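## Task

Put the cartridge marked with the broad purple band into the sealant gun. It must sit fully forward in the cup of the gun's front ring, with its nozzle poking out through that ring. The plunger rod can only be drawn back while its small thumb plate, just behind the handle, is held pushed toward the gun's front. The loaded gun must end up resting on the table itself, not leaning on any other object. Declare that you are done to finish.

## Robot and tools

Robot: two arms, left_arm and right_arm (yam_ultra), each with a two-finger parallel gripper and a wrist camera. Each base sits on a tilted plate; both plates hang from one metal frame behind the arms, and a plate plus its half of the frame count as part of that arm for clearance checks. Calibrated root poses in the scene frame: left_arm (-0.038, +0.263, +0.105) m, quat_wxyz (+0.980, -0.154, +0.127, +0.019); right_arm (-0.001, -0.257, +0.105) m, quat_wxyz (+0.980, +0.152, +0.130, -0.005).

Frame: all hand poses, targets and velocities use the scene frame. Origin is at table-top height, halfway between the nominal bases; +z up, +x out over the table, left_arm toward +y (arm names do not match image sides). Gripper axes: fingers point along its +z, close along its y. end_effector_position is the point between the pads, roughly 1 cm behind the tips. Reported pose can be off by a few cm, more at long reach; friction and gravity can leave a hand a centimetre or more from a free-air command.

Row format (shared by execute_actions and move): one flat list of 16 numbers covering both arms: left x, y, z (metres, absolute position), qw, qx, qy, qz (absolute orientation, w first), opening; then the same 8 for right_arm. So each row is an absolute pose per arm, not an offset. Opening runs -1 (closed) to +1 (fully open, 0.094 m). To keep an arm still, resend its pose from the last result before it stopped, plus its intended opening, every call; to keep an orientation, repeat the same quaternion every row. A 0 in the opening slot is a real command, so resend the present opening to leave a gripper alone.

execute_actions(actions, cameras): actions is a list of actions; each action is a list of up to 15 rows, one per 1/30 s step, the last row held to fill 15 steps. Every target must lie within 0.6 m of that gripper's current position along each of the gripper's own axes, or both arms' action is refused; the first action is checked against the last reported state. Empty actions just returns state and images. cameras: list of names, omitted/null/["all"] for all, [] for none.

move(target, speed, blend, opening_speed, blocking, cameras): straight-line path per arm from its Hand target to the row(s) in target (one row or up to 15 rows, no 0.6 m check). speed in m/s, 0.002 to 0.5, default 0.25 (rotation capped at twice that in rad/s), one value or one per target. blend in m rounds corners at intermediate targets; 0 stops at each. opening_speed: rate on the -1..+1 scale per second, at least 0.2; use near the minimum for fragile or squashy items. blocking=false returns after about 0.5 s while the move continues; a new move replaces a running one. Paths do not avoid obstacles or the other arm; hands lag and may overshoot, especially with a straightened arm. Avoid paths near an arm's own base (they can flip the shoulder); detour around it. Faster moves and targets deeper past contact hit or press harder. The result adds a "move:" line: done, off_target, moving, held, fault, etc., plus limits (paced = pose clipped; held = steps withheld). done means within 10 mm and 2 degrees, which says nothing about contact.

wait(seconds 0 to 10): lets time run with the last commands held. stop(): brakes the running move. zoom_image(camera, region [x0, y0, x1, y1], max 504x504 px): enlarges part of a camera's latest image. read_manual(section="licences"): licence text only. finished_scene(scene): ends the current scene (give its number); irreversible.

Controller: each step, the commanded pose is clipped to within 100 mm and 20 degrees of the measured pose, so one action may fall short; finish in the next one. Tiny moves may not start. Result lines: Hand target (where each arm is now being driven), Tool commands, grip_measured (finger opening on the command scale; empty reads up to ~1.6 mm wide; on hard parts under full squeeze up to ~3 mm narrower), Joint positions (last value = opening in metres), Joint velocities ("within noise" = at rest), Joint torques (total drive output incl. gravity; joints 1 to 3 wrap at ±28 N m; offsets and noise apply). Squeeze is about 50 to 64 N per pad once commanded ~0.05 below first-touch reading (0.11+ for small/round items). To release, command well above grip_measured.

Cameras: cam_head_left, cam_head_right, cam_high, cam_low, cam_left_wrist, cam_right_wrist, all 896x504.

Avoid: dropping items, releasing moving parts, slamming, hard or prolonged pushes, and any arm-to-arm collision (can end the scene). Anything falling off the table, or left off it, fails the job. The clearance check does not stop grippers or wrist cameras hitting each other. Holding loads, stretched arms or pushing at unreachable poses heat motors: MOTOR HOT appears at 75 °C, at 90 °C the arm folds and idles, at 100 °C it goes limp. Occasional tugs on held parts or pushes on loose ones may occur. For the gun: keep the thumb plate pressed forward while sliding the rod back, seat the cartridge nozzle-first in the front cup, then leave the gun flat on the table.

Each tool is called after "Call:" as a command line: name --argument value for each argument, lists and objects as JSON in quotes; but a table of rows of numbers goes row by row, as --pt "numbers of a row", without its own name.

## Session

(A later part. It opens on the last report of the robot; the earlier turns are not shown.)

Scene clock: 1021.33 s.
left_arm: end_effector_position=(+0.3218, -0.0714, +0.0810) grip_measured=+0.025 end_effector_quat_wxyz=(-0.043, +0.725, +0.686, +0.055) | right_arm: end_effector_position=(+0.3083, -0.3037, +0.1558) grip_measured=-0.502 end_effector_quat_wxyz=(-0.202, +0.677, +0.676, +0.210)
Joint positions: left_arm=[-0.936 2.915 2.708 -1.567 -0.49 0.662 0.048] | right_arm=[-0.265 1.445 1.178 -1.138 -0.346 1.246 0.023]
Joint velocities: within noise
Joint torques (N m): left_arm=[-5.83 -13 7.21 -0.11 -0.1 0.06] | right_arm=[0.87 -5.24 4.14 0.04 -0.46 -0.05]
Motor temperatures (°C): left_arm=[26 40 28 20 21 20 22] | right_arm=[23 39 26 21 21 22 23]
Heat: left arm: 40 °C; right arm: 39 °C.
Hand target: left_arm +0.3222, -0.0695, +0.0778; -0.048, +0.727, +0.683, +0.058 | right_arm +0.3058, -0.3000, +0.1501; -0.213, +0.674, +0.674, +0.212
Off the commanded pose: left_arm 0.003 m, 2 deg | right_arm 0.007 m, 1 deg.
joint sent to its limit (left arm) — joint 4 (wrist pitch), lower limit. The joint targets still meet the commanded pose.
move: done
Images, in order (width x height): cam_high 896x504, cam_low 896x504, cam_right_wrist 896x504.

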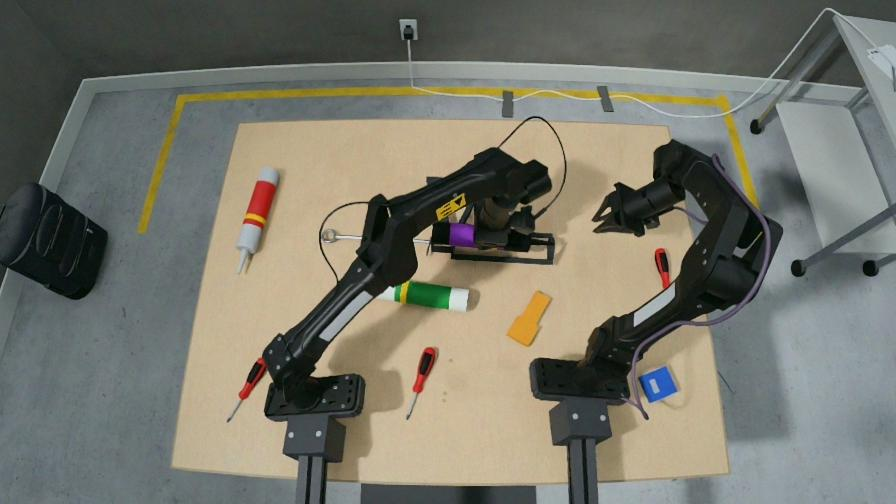

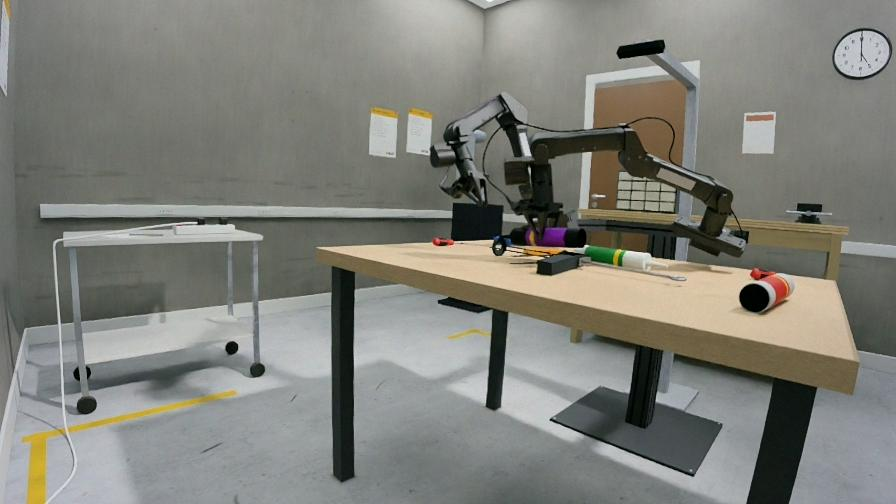

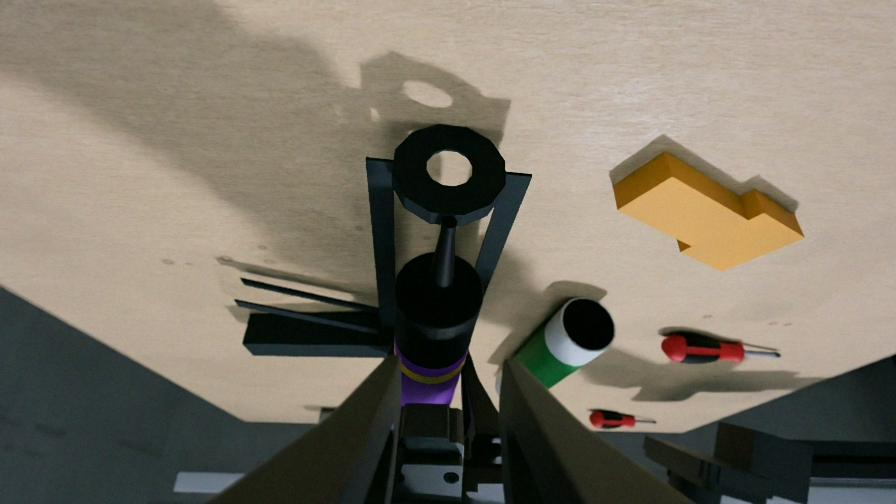

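Call:
move --pt "0.3235 -0.055 0.092 -0.0635 0.7256 0.6826 0.0597 -0.3 0.306 -0.30 0.15 -0.2126 0.6744 0.6744 0.2126 -0.5" --pt "0.3245 -0.057 0.066 -0.0635 0.7256 0.6826 0.0597 -0.3 0.306 -0.30 0.15 -0.2126 0.6744 0.6744 0.2126 -0.5" --speed 0.06 --blend 0.005 --cameras '["cam_high","cam_right_wrist","cam_low"]'

Call:
zoom_image --camera "cam_high" --region '[420, 200, 560, 278]'

Call:
zoom_image --camera "cam_right_wrist" --region '[340, 120, 560, 420]'

Call:
zoom_image --camera "cam_low" --region '[460, 200, 680, 300]'

Scene clock: 1051.53 s.
left_arm: end_effector_position=(+0.3192, -0.0676, +0.0755) grip_measured=+0.025 end_effector_quat_wxyz=(-0.053, +0.726, +0.683, +0.052) | right_arm: end_effector_position=(+0.3083, -0.3037, +0.1558) grip_measured=-0.502 end_effector_quat_wxyz=(-0.202, +0.677, +0.676, +0.210)
Joint positions: left_arm=[-0.929 2.908 2.674 -1.559 -0.483 0.668 0.048] | right_arm=[-0.265 1.445 1.178 -1.138 -0.346 1.246 0.023]
Joint velocities: within noise
Joint torques (N m): left_arm=[-4.22 -14.57 3.14 0.1 -0.21 0.11] | right_arm=[0.88 -5.26 4.14 0.05 -0.47 -0.04]
Motor temperatures (°C): left_arm=[25 46 29 20 21 20 23] | right_arm=[23 39 26 21 21 22 23]
Heat: left arm: 46 °C; right arm: 39 °C.
Hand target: left_arm +0.3243, -0.0571, +0.0663; -0.065, +0.726, +0.683, +0.060 | right_arm +0.3058, -0.3000, +0.1501; -0.213, +0.674, +0.674, +0.212
Off the commanded pose: left_arm 0.015 m, 2 deg | right_arm 0.007 m, 1 deg.
move: off_target (left_arm)
Images, in order (width x height): cam_high 896x504, cam_low 896x504, cam_right_wrist 896x504.

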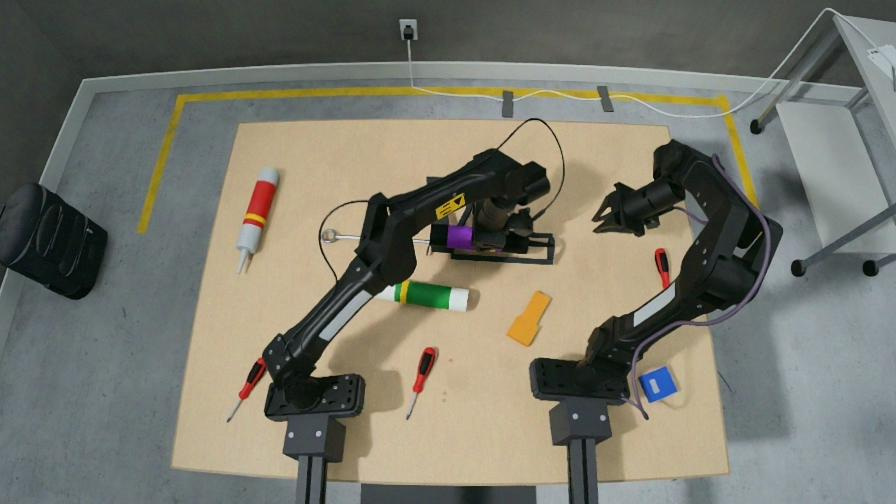

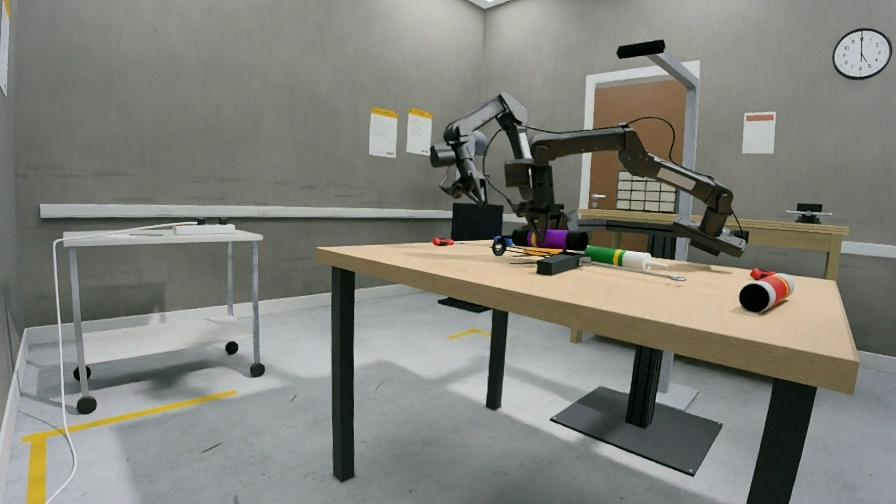

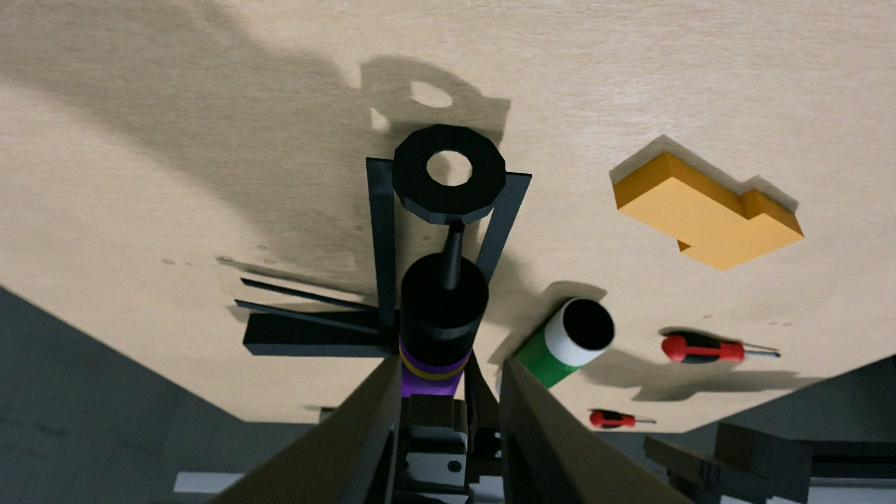

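Scaled by 3.600 from the camera's 896x504 image, which has a finer 1280x720 frame.

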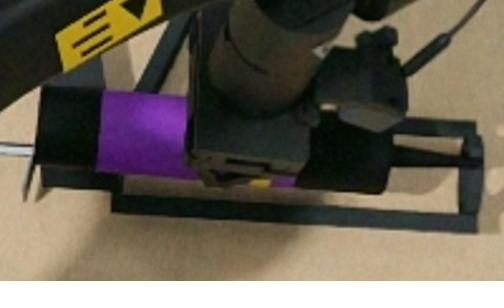

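Scaled by 1.680 from the camera's 896x504 image, which has a finer 1280x720 frame.

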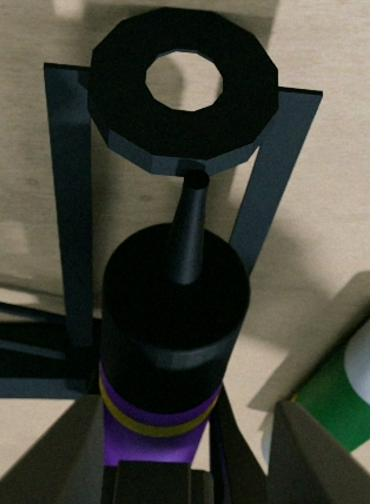

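Scaled by 2.291 from the camera's 896x504 image, which has a finer 1280x720 frame.

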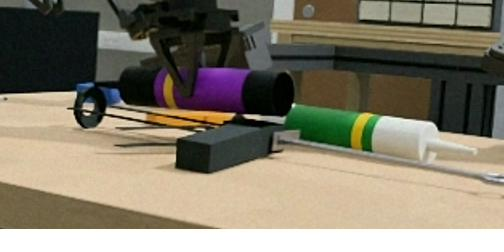

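Call:
move --pt "0.3270 -0.040 0.085 -0.0635 0.7256 0.6826 0.0597 -0.3 0.306 -0.30 0.15 -0.2126 0.6744 0.6744 0.2126 -0.5" --speed 0.06 --cameras '["cam_right_wrist"]'

Call:
zoom_image --camera "cam_right_wrist" --region '[340, 120, 560, 420]'

Scene clock: 1065.93 s.
left_arm: end_effector_position=(+0.3150, -0.0465, +0.0726) grip_measured=+0.025 end_effector_quat_wxyz=(-0.078, +0.728, +0.679, +0.055) | right_arm: end_effector_position=(+0.3083, -0.3036, +0.1559) grip_measured=-0.502 end_effector_quat_wxyz=(-0.203, +0.677, +0.676, +0.210)
Joint positions: left_arm=[-0.909 2.823 2.503 -1.52 -0.488 0.674 0.048] | right_arm=[-0.265 1.445 1.178 -1.138 -0.346 1.246 0.023]
Joint velocities: within noise
Joint torques (N m): left_arm=[-5.11 -18 3.71 0.03 -0.18 0.16] | right_arm=[0.88 -5.24 4.14 0.04 -0.46 -0.05]
Motor temperatures (°C): left_arm=[25 48 27 20 21 20 23] | right_arm=[23 39 26 21 21 22 23]
Heat: left arm: 48 °C; right arm: 39 °C.
Hand target: left_arm +0.3268, -0.0399, +0.0849; -0.065, +0.725, +0.683, +0.060 | right_arm +0.3058, -0.2999, +0.1502; -0.213, +0.674, +0.674, +0.213
Off the commanded pose: left_arm 0.018 m, 2 deg | right_arm 0.007 m, 1 deg.
move: off_target (left_arm)
Images, in order (width x height): cam_right_wrist 896x504.

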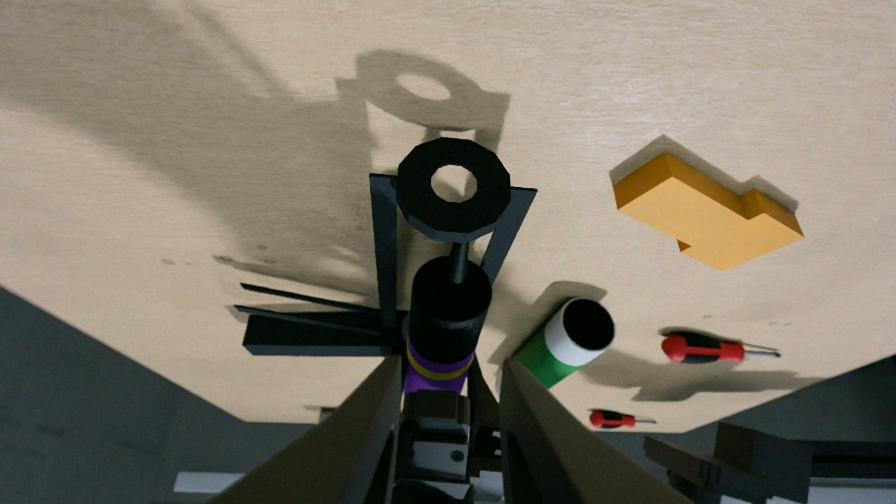

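Scaled by 1.680 from the camera's 896x504 image, which has a finer 1280x720 frame.

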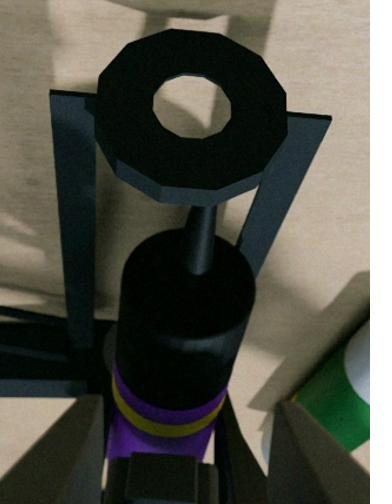

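Call:
move --pt "0.3300 -0.040 0.11 -0.0635 0.7256 0.6826 0.0597 -0.3 0.306 -0.30 0.15 -0.2126 0.6744 0.6744 0.2126 -0.5" --speed 0.08 --cameras '["cam_right_wrist"]'

Call:
zoom_image --camera "cam_right_wrist" --region '[340, 120, 560, 420]'

Scene clock: 1075.30 s.
left_arm: end_effector_position=(+0.3172, -0.0436, +0.0810) grip_measured=+0.025 end_effector_quat_wxyz=(-0.080, +0.728, +0.678, +0.055) | right_arm: end_effector_position=(+0.3083, -0.3036, +0.1559) grip_measured=-0.502 end_effector_quat_wxyz=(-0.203, +0.677, +0.676, +0.210)
Joint positions: left_arm=[-0.909 2.823 2.539 -1.559 -0.488 0.674 0.048] | right_arm=[-0.265 1.445 1.178 -1.138 -0.346 1.246 0.023]
Joint velocities: within noise
Joint torques (N m): left_arm=[-6.35 -18.73 6.86 -0.31 -0.16 0.09] | right_arm=[0.87 -5.26 4.12 0.04 -0.47 -0.05]
Motor temperatures (°C): left_arm=[25 50 26 20 21 20 23] | right_arm=[23 39 26 21 21 22 23]
Heat: left arm: 50 °C; right arm: 39 °C.
Hand target: left_arm +0.3292, -0.0395, +0.1091; -0.056, +0.726, +0.683, +0.059 | right_arm +0.3058, -0.2999, +0.1502; -0.213, +0.674, +0.674, +0.213
Off the commanded pose: left_arm 0.032 m, 2 deg | right_arm 0.007 m, 1 deg.
joint sent to its limit (left arm) — joint 4 (wrist pitch), lower limit. The joint targets still meet the commanded pose.
move: off_target (left_arm)
Images, in order (width x height): cam_right_wrist 896x504.

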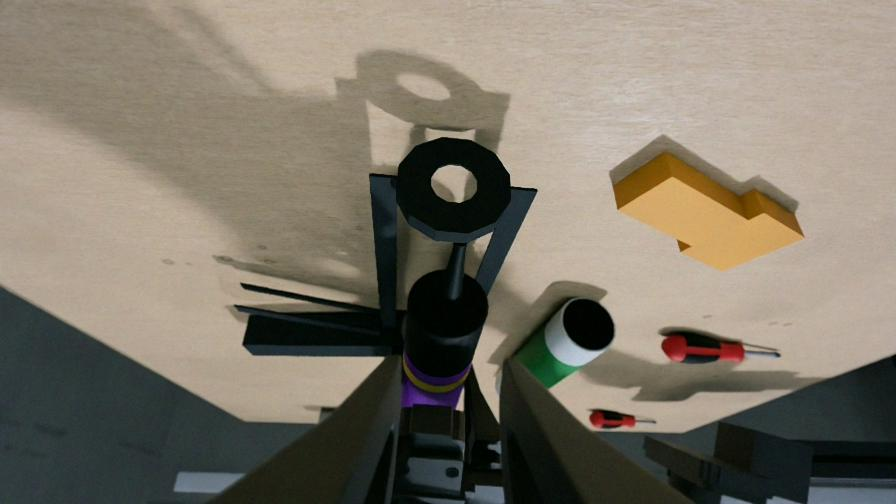

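Scaled by 1.680 from the camera's 896x504 image, which has a finer 1280x720 frame.

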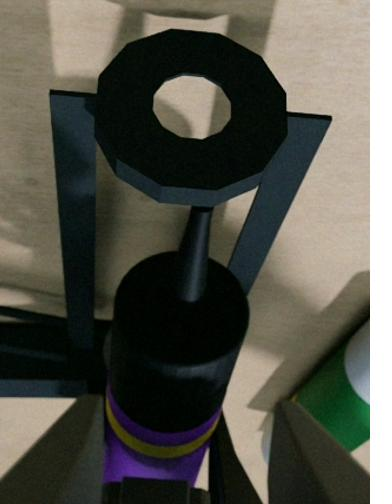

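Call:
move --pt "0.3330 -0.040 0.128 -0.0635 0.7256 0.6826 0.0597 -0.3 0.306 -0.30 0.15 -0.2126 0.6744 0.6744 0.2126 -0.5" --speed 0.08 --cameras '["cam_right_wrist"]'

Call:
zoom_image --camera "cam_right_wrist" --region '[340, 120, 560, 420]'

Scene clock: 1080.93 s.
left_arm: end_effector_position=(+0.3251, -0.0418, +0.0985) grip_measured=+0.025 end_effector_quat_wxyz=(-0.062, +0.724, +0.684, +0.053) | right_arm: end_effector_position=(+0.3083, -0.3036, +0.1559) grip_measured=-0.502 end_effector_quat_wxyz=(-0.203, +0.677, +0.676, +0.210)
Joint positions: left_arm=[-0.909 2.782 2.539 -1.561 -0.488 0.676 0.048] | right_arm=[-0.265 1.445 1.178 -1.138 -0.346 1.246 0.023]
Joint velocities: within noise
Joint torques (N m): left_arm=[-7.24 -18.77 6.13 -0.23 -0.16 0.13] | right_arm=[0.87 -5.24 4.14 0.05 -0.46 -0.04]
Motor temperatures (°C): left_arm=[25 51 27 20 21 20 23] | right_arm=[23 39 26 21 21 22 23]
Heat: left arm: 51 °C; right arm: 39 °C.
Hand target: left_arm +0.3322, -0.0394, +0.1269; -0.040, +0.727, +0.683, +0.058 | right_arm +0.3058, -0.3000, +0.1502; -0.213, +0.674, +0.674, +0.213
Off the commanded pose: left_arm 0.031 m, 1 deg | right_arm 0.007 m, 1 deg.
joint sent to its limit (left arm) — joint 4 (wrist pitch), lower limit. The joint targets are off in orientation, not in position.
move: off_target (left_arm)
Images, in order (width x height): cam_right_wrist 896x504.

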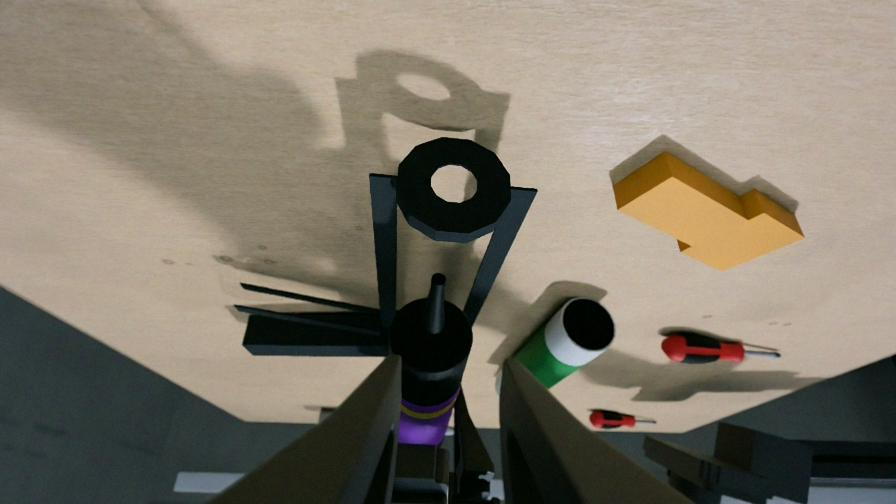

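Scaled by 1.680 from the camera's 896x504 image, which has a finer 1280x720 frame.

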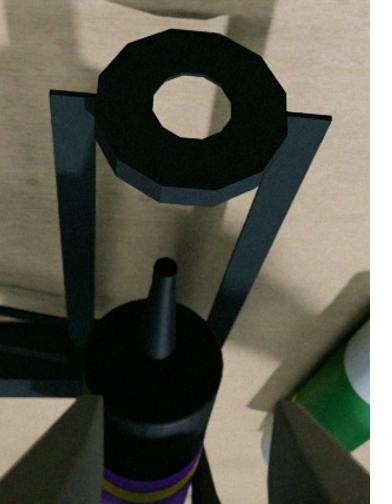

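Call:
move --pt "0.3235 -0.047 0.088 -0.0635 0.7256 0.6826 0.0597 -0.3 0.306 -0.30 0.15 -0.2126 0.6744 0.6744 0.2126 -0.5" --pt "0.3235 -0.048 0.072 -0.0635 0.7256 0.6826 0.0597 -0.3 0.306 -0.30 0.15 -0.2126 0.6744 0.6744 0.2126 -0.5" --speed 0.05 --blend 0.004 --cameras '["cam_right_wrist","cam_low"]'

Call:
zoom_image --camera "cam_right_wrist" --region '[340, 120, 560, 420]'

Call:
zoom_image --camera "cam_low" --region '[460, 200, 680, 300]'

Scene clock: 1097.17 s.
left_arm: end_effector_position=(+0.3257, -0.0515, +0.0803) grip_measured=+0.025 end_effector_quat_wxyz=(-0.052, +0.720, +0.690, +0.052) | right_arm: end_effector_position=(+0.3083, -0.3036, +0.1559) grip_measured=-0.502 end_effector_quat_wxyz=(-0.203, +0.677, +0.676, +0.210)
Joint positions: left_arm=[-0.905 2.8 2.501 -1.481 -0.488 0.677 0.048] | right_arm=[-0.265 1.445 1.178 -1.138 -0.346 1.246 0.023]
Joint velocities: within noise
Joint torques (N m): left_arm=[-5.82 -13.11 4.36 0.03 -0.17 0.09] | right_arm=[0.87 -5.26 4.14 0.05 -0.46 -0.05]
Motor temperatures (°C): left_arm=[26 52 27 20 21 20 23] | right_arm=[23 39 26 21 21 22 23]
Heat: left arm: 52 °C; right arm: 39 °C.
Hand target: left_arm +0.3234, -0.0481, +0.0721; -0.063, +0.726, +0.683, +0.060 | right_arm +0.3058, -0.3000, +0.1502; -0.213, +0.674, +0.674, +0.213
Off the commanded pose: left_arm 0.009 m, 2 deg | right_arm 0.007 m, 1 deg.
move: done
Images, in order (width x height): cam_low 896x504, cam_right_wrist 896x504.

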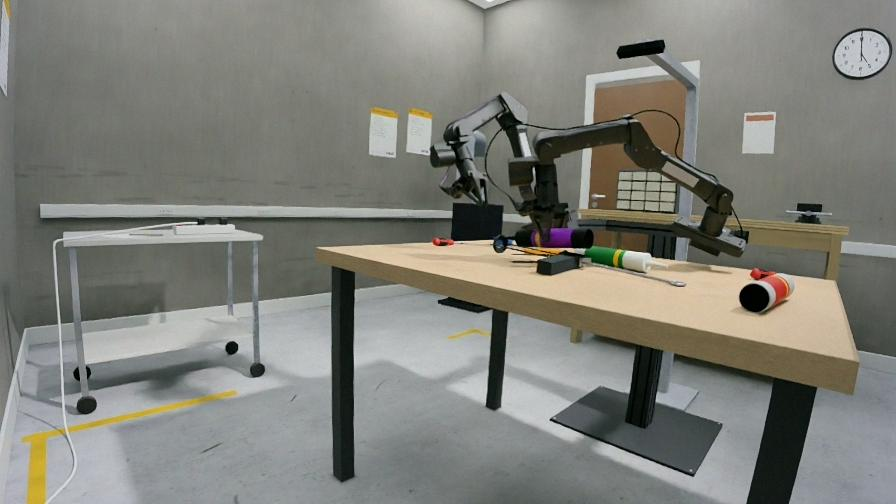

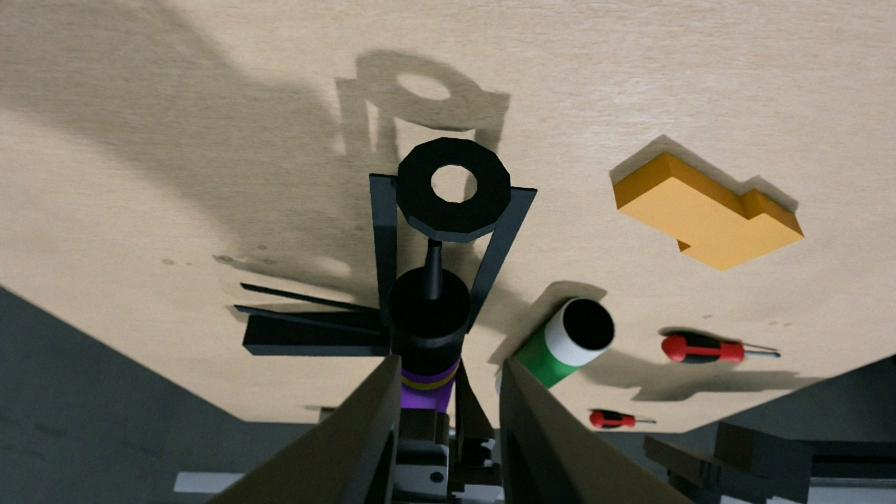

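Scaled by 1.680 from the camera's 896x504 image, which has a finer 1280x720 frame.

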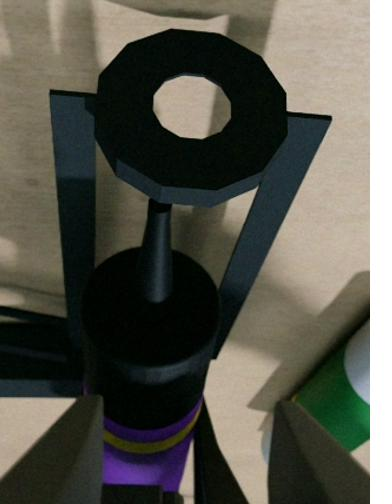

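Scaled by 2.291 from the camera's 896x504 image, which has a finer 1280x720 frame.

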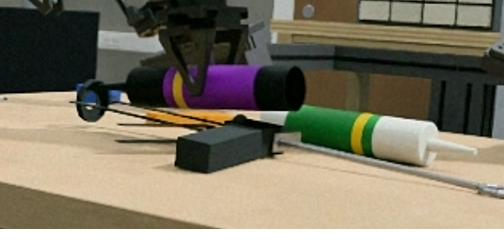

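Call:
move --pt "0.3185 -0.049 0.060 -0.0635 0.7256 0.6826 0.0597 -0.3 0.306 -0.30 0.15 -0.2126 0.6744 0.6744 0.2126 -0.5" --speed 0.05 --cameras '["cam_right_wrist","cam_low"]'

Call:
zoom_image --camera "cam_right_wrist" --region '[340, 120, 560, 420]'

Call:
zoom_image --camera "cam_low" --region '[460, 200, 680, 300]'

Scene clock: 1109.23 s.
left_arm: end_effector_position=(+0.3207, -0.0521, +0.0653) grip_measured=+0.025 end_effector_quat_wxyz=(-0.057, +0.722, +0.687, +0.058) | right_arm: end_effector_position=(+0.3083, -0.3036, +0.1559) grip_measured=-0.502 end_effector_quat_wxyz=(-0.203, +0.677, +0.676, +0.210)
Joint positions: left_arm=[-0.905 2.8 2.434 -1.427 -0.499 0.677 0.048] | right_arm=[-0.265 1.445 1.178 -1.138 -0.346 1.246 0.023]
Joint velocities: within noise
Joint torques (N m): left_arm=[-5.72 -14.38 3.22 0.09 -0.07 0.1] | right_arm=[0.87 -5.24 4.14 0.05 -0.46 -0.05]
Motor temperatures (°C): left_arm=[26 46 27 20 21 20 23] | right_arm=[22 39 26 21 21 22 23]
Heat: left arm: 46 °C; right arm: 39 °C.
Hand target: left_arm +0.3185, -0.0491, +0.0601; -0.064, +0.726, +0.683, +0.060 | right_arm +0.3058, -0.3000, +0.1502; -0.213, +0.674, +0.674, +0.212
Off the commanded pose: left_arm 0.007 m, 1 deg | right_arm 0.007 m, 1 deg.
move: done
Images, in order (width x height): cam_low 896x504, cam_right_wrist 896x504.

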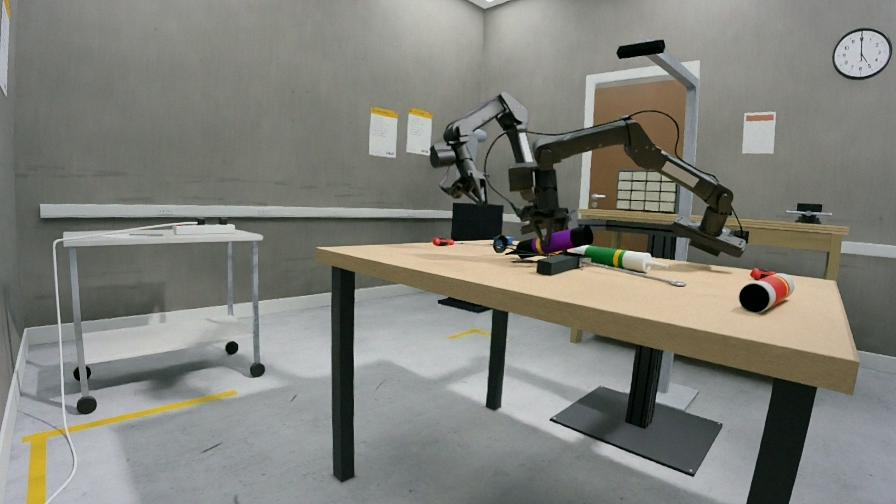

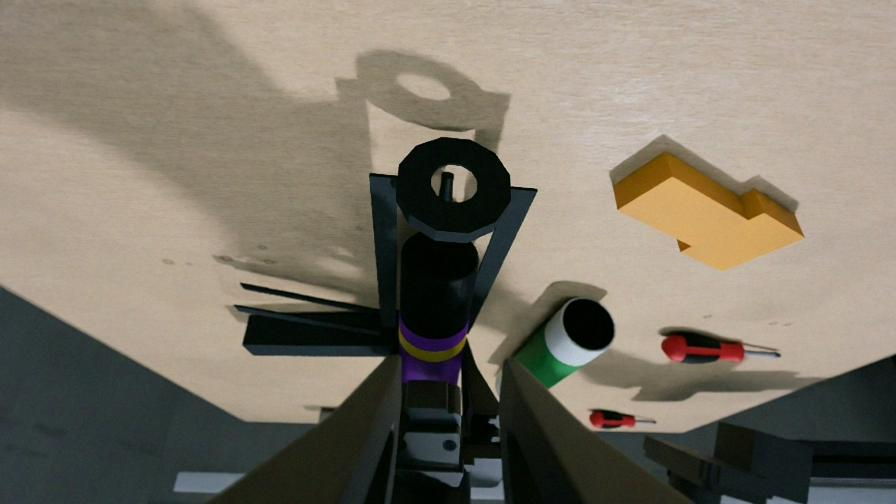

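Scaled by 1.680 from the camera's 896x504 image, which has a finer 1280x720 frame.

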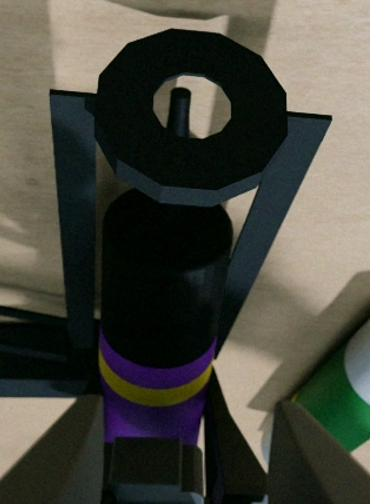

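Scaled by 2.291 from the camera's 896x504 image, which has a finer 1280x720 frame.

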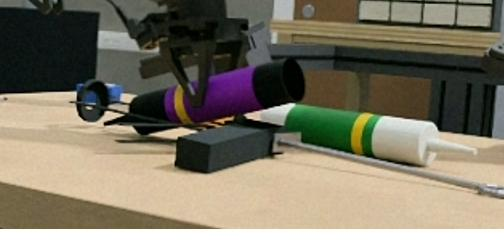

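Call:
move --pt "0.3240 -0.040 0.110 0 0.7284 0.6852 0 -0.4 0.306 -0.30 0.15 -0.2126 0.6744 0.6744 0.2126 -0.5" --speed 0.08 --cameras '["cam_right_wrist","cam_low"]'

Call:
zoom_image --camera "cam_right_wrist" --region '[340, 120, 560, 420]'

Call:
zoom_image --camera "cam_low" --region '[460, 200, 680, 300]'

Scene clock: 1124.77 s.
left_arm: end_effector_position=(+0.3170, -0.0434, +0.0924) grip_measured=+0.025 end_effector_quat_wxyz=(-0.018, +0.731, +0.682, +0.007) | right_arm: end_effector_position=(+0.3083, -0.3036, +0.1559) grip_measured=-0.502 end_effector_quat_wxyz=(-0.203, +0.677, +0.676, +0.210)
Joint positions: left_arm=[-0.891 2.575 2.147 -1.26 -0.409 0.757 0.048] | right_arm=[-0.265 1.445 1.178 -1.138 -0.346 1.246 0.023]
Joint velocities: within noise
Joint torques (N m): left_arm=[-5.35 -17.89 4.11 0.19 0.13 0.11] | right_arm=[0.87 -5.24 4.14 0.04 -0.47 -0.05]
Motor temperatures (°C): left_arm=[26 45 26 20 21 20 23] | right_arm=[22 39 26 21 21 22 23]
Heat: left arm: 45 °C; right arm: 39 °C.
Hand target: left_arm +0.3238, -0.0399, +0.1097; -0.001, +0.728, +0.685, +0.000 | right_arm +0.3058, -0.3000, +0.1502; -0.213, +0.674, +0.674, +0.212
Off the commanded pose: left_arm 0.019 m, 2 deg | right_arm 0.007 m, 1 deg.
move: off_target (left_arm)
Images, in order (width x height): cam_low 896x504, cam_right_wrist 896x504.

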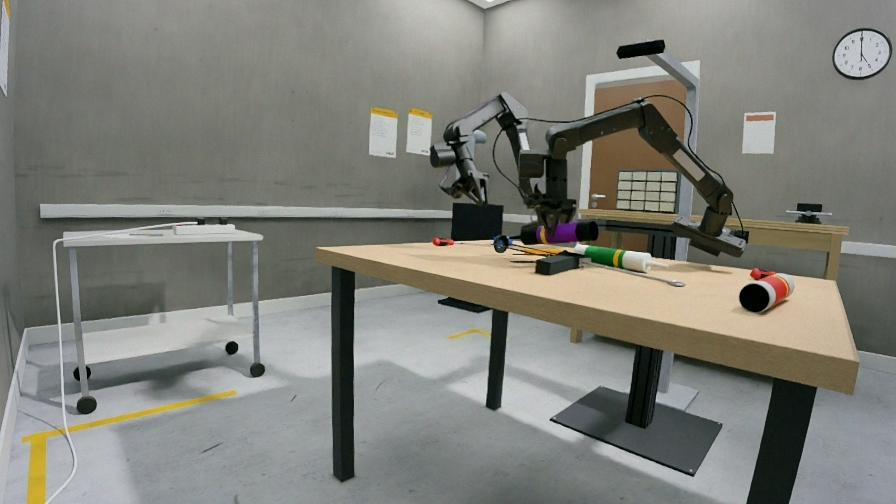

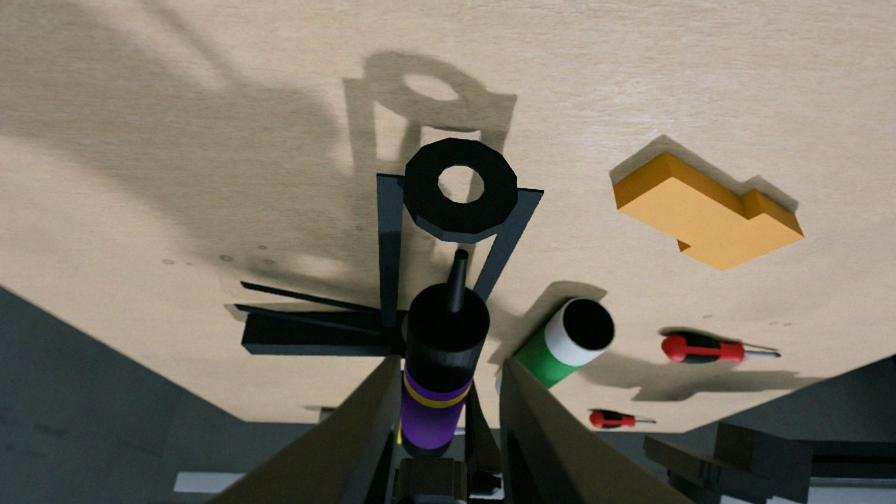

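Scaled by 1.680 from the camera's 896x504 image, which has a finer 1280x720 frame.

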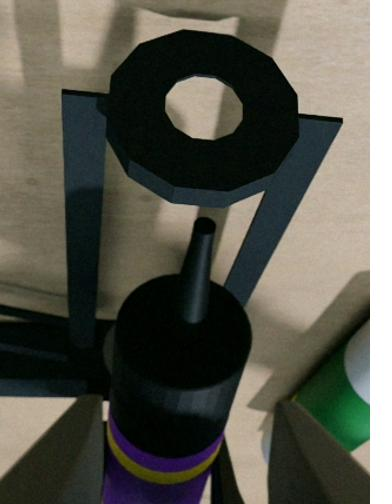

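Scaled by 2.291 from the camera's 896x504 image, which has a finer 1280x720 frame.

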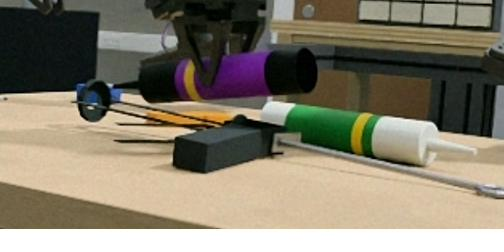

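Call:
move --pt "0.3270 -0.042 0.118 0 0.7284 0.6852 0 -0.4 0.306 -0.30 0.15 -0.2126 0.6744 0.6744 0.2126 -0.5" --pt "0.3220 -0.046 0.085 0 0.7284 0.6852 0 -0.4 0.306 -0.30 0.15 -0.2126 0.6744 0.6744 0.2126 -0.5" --speed 0.06 --cameras '["cam_right_wrist","cam_low"]'

Call:
zoom_image --camera "cam_right_wrist" --region '[340, 120, 560, 420]'

Call:
zoom_image --camera "cam_low" --region '[460, 200, 680, 300]'

Scene clock: 1146.53 s.
left_arm: end_effector_position=(+0.3202, -0.0465, +0.0792) grip_measured=+0.025 end_effector_quat_wxyz=(-0.007, +0.727, +0.686, +0.006) | right_arm: end_effector_position=(+0.3083, -0.3036, +0.1559) grip_measured=-0.502 end_effector_quat_wxyz=(-0.203, +0.677, +0.676, +0.210)
Joint positions: left_arm=[-0.879 2.575 2.1 -1.183 -0.408 0.768 0.048] | right_arm=[-0.265 1.445 1.178 -1.138 -0.346 1.246 0.023]
Joint velocities: within noise
Joint torques (N m): left_arm=[-5.55 -15.2 4.36 0.24 0.12 0.13] | right_arm=[0.87 -5.24 4.14 0.04 -0.46 -0.05]
Motor temperatures (°C): left_arm=[25 46 26 20 21 20 23] | right_arm=[22 38 26 21 21 22 23]
Heat: left arm: 46 °C; right arm: 38 °C.
Hand target: left_arm +0.3220, -0.0460, +0.0851; +0.000, +0.728, +0.685, +0.000 | right_arm +0.3058, -0.3000, +0.1501; -0.213, +0.674, +0.674, +0.212
Off the commanded pose: left_arm 0.006 m, 1 deg | right_arm 0.007 m, 1 deg.
move: done
Images, in order (width x height): cam_low 896x504, cam_right_wrist 896x504.

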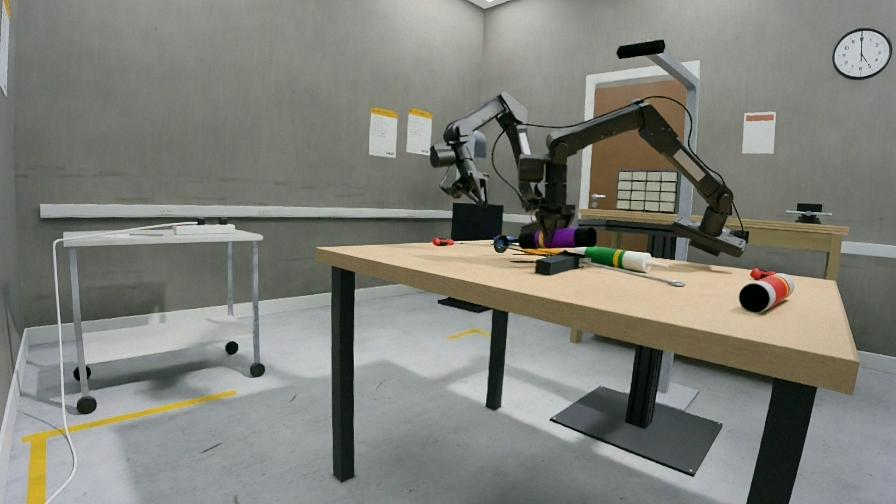

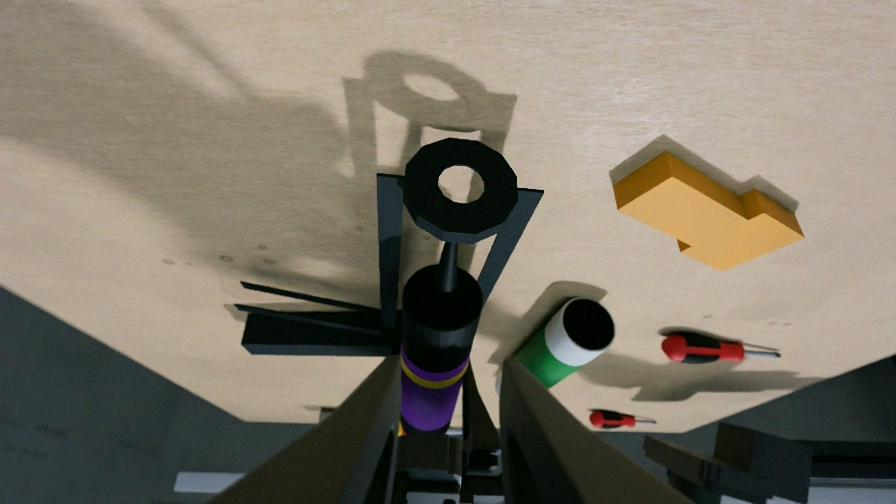

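Scaled by 1.680 from the camera's 896x504 image, which has a finer 1280x720 frame.

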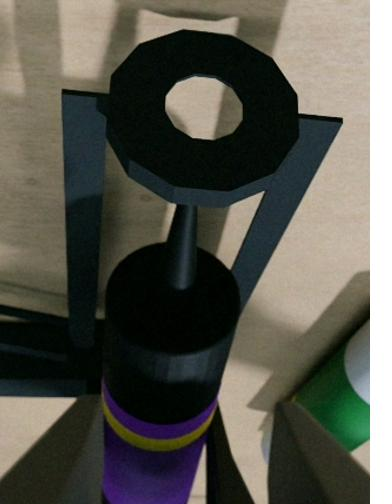

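Scaled by 2.291 from the camera's 896x504 image, which has a finer 1280x720 frame.

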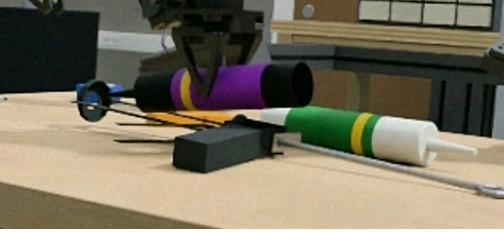

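Call:
move --pt "0.3232 -0.050 0.073 0 0.7343 0.6788 0 -0.4 0.306 -0.30 0.15 -0.2126 0.6744 0.6744 0.2126 -0.5" --speed 0.05 --cameras '["cam_right_wrist","cam_low"]'

Call:
zoom_image --camera "cam_right_wrist" --region '[340, 120, 560, 420]'

Call:
zoom_image --camera "cam_low" --region '[460, 200, 680, 300]'

Scene clock: 1157.80 s.
left_arm: end_effector_position=(+0.3258, -0.0489, +0.0780) grip_measured=+0.025 end_effector_quat_wxyz=(+0.004, +0.730, +0.683, +0.005) | right_arm: end_effector_position=(+0.3084, -0.3036, +0.1559) grip_measured=-0.502 end_effector_quat_wxyz=(-0.202, +0.677, +0.676, +0.211)
Joint positions: left_arm=[-0.873 2.575 2.1 -1.158 -0.408 0.792 0.048] | right_arm=[-0.265 1.445 1.178 -1.138 -0.346 1.246 0.023]
Joint velocities: within noise
Joint torques (N m): left_arm=[-5.59 -12.81 4.77 0.29 0.12 0.13] | right_arm=[0.87 -5.26 4.14 0.04 -0.46 -0.05]
Motor temperatures (°C): left_arm=[25 45 26 20 21 20 23] | right_arm=[22 38 26 21 21 22 23]
Heat: left arm: 45 °C; right arm: 38 °C.
Hand target: left_arm +0.3232, -0.0500, +0.0731; +0.000, +0.734, +0.679, +0.000 | right_arm +0.3059, -0.3000, +0.1501; -0.213, +0.674, +0.674, +0.213
Off the commanded pose: left_arm 0.006 m, 1 deg | right_arm 0.007 m, 1 deg.
move: done
Images, in order (width x height): cam_low 896x504, cam_right_wrist 896x504.

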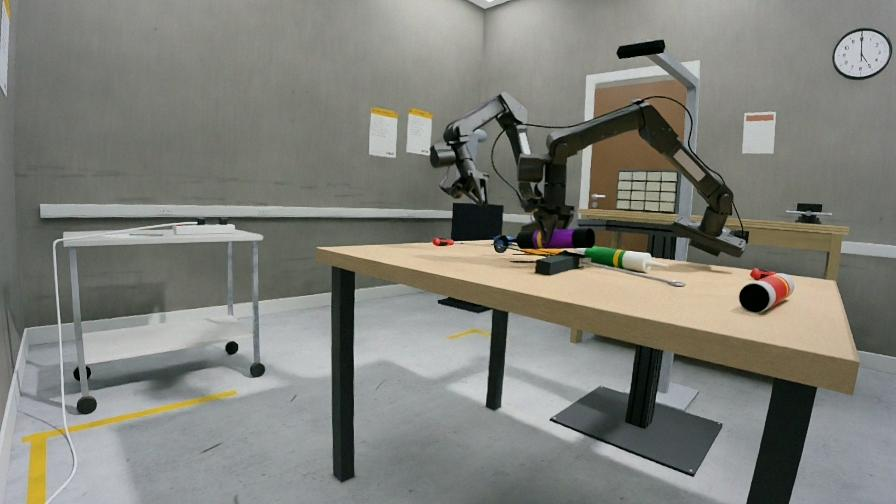

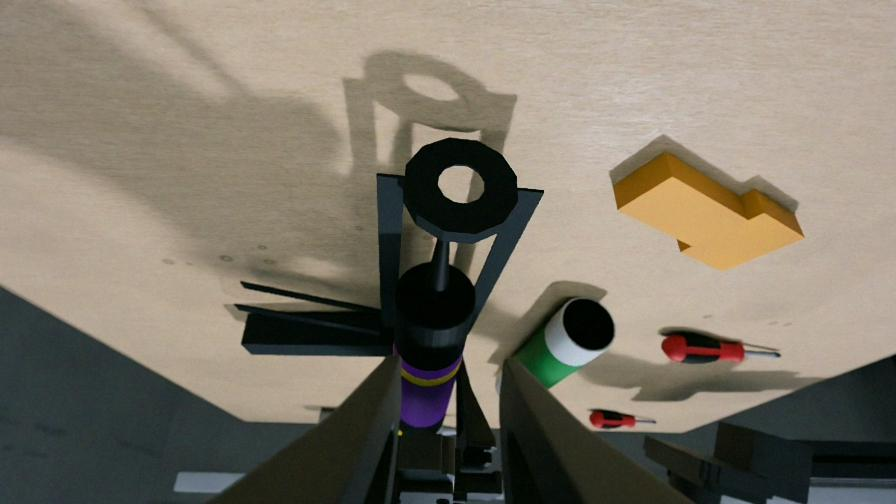

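Scaled by 1.680 from the camera's 896x504 image, which has a finer 1280x720 frame.

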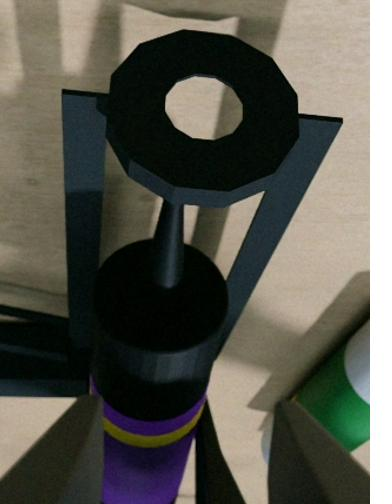

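Scaled by 2.291 from the camera's 896x504 image, which has a finer 1280x720 frame.

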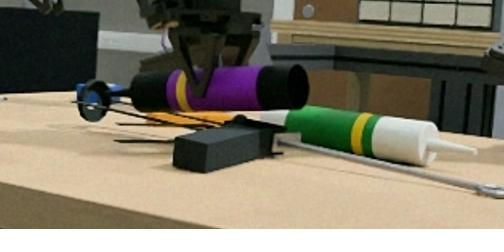

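Call:
move --pt "0.3222 -0.050 0.063 0 0.7431 0.6691 0 -0.4 0.306 -0.30 0.15 -0.2126 0.6744 0.6744 0.2126 -0.5" --speed 0.05 --cameras '["cam_right_wrist","cam_low"]'

Call:
zoom_image --camera "cam_right_wrist" --region '[340, 120, 560, 420]'

Call:
zoom_image --camera "cam_low" --region '[460, 200, 680, 300]'

Scene clock: 1168.97 s.
left_arm: end_effector_position=(+0.3252, -0.0497, +0.0737) grip_measured=+0.025 end_effector_quat_wxyz=(+0.005, +0.739, +0.674, +0.005) | right_arm: end_effector_position=(+0.3084, -0.3036, +0.1559) grip_measured=-0.502 end_effector_quat_wxyz=(-0.202, +0.677, +0.676, +0.211)
Joint positions: left_arm=[-0.871 2.575 2.083 -1.135 -0.408 0.821 0.048] | right_arm=[-0.265 1.445 1.178 -1.138 -0.346 1.246 0.023]
Joint velocities: within noise
Joint torques (N m): left_arm=[-5.15 -12.42 3.93 0.43 0.11 0.15] | right_arm=[0.88 -5.26 4.14 0.05 -0.46 -0.04]
Motor temperatures (°C): left_arm=[25 44 26 20 21 20 23] | right_arm=[22 38 26 21 21 22 23]
Heat: left arm: 44 °C; right arm: 38 °C.
Hand target: left_arm +0.3220, -0.0498, +0.0633; +0.000, +0.743, +0.669, +0.000 | right_arm +0.3059, -0.3000, +0.1501; -0.213, +0.674, +0.674, +0.213
Off the commanded pose: left_arm 0.011 m, 1 deg | right_arm 0.007 m, 1 deg.
move: off_target (left_arm)
Images, in order (width x height): cam_low 896x504, cam_right_wrist 896x504.

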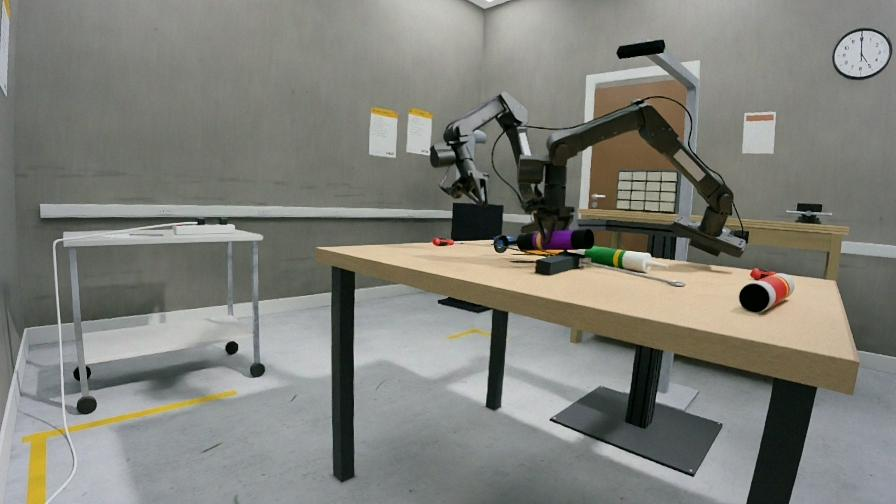

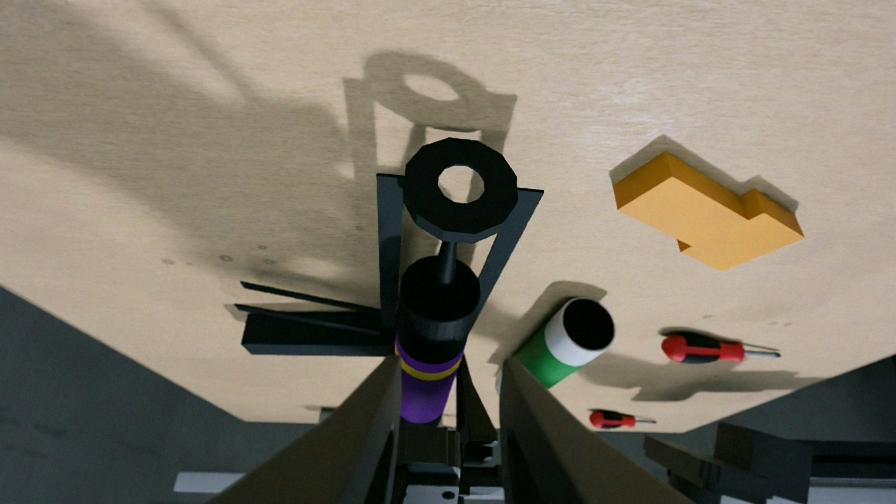

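Scaled by 1.680 from the camera's 896x504 image, which has a finer 1280x720 frame.

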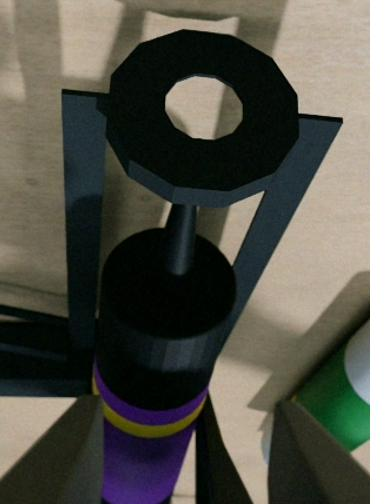

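Scaled by 2.291 from the camera's 896x504 image, which has a finer 1280x720 frame.

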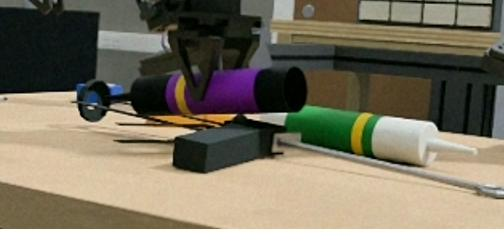

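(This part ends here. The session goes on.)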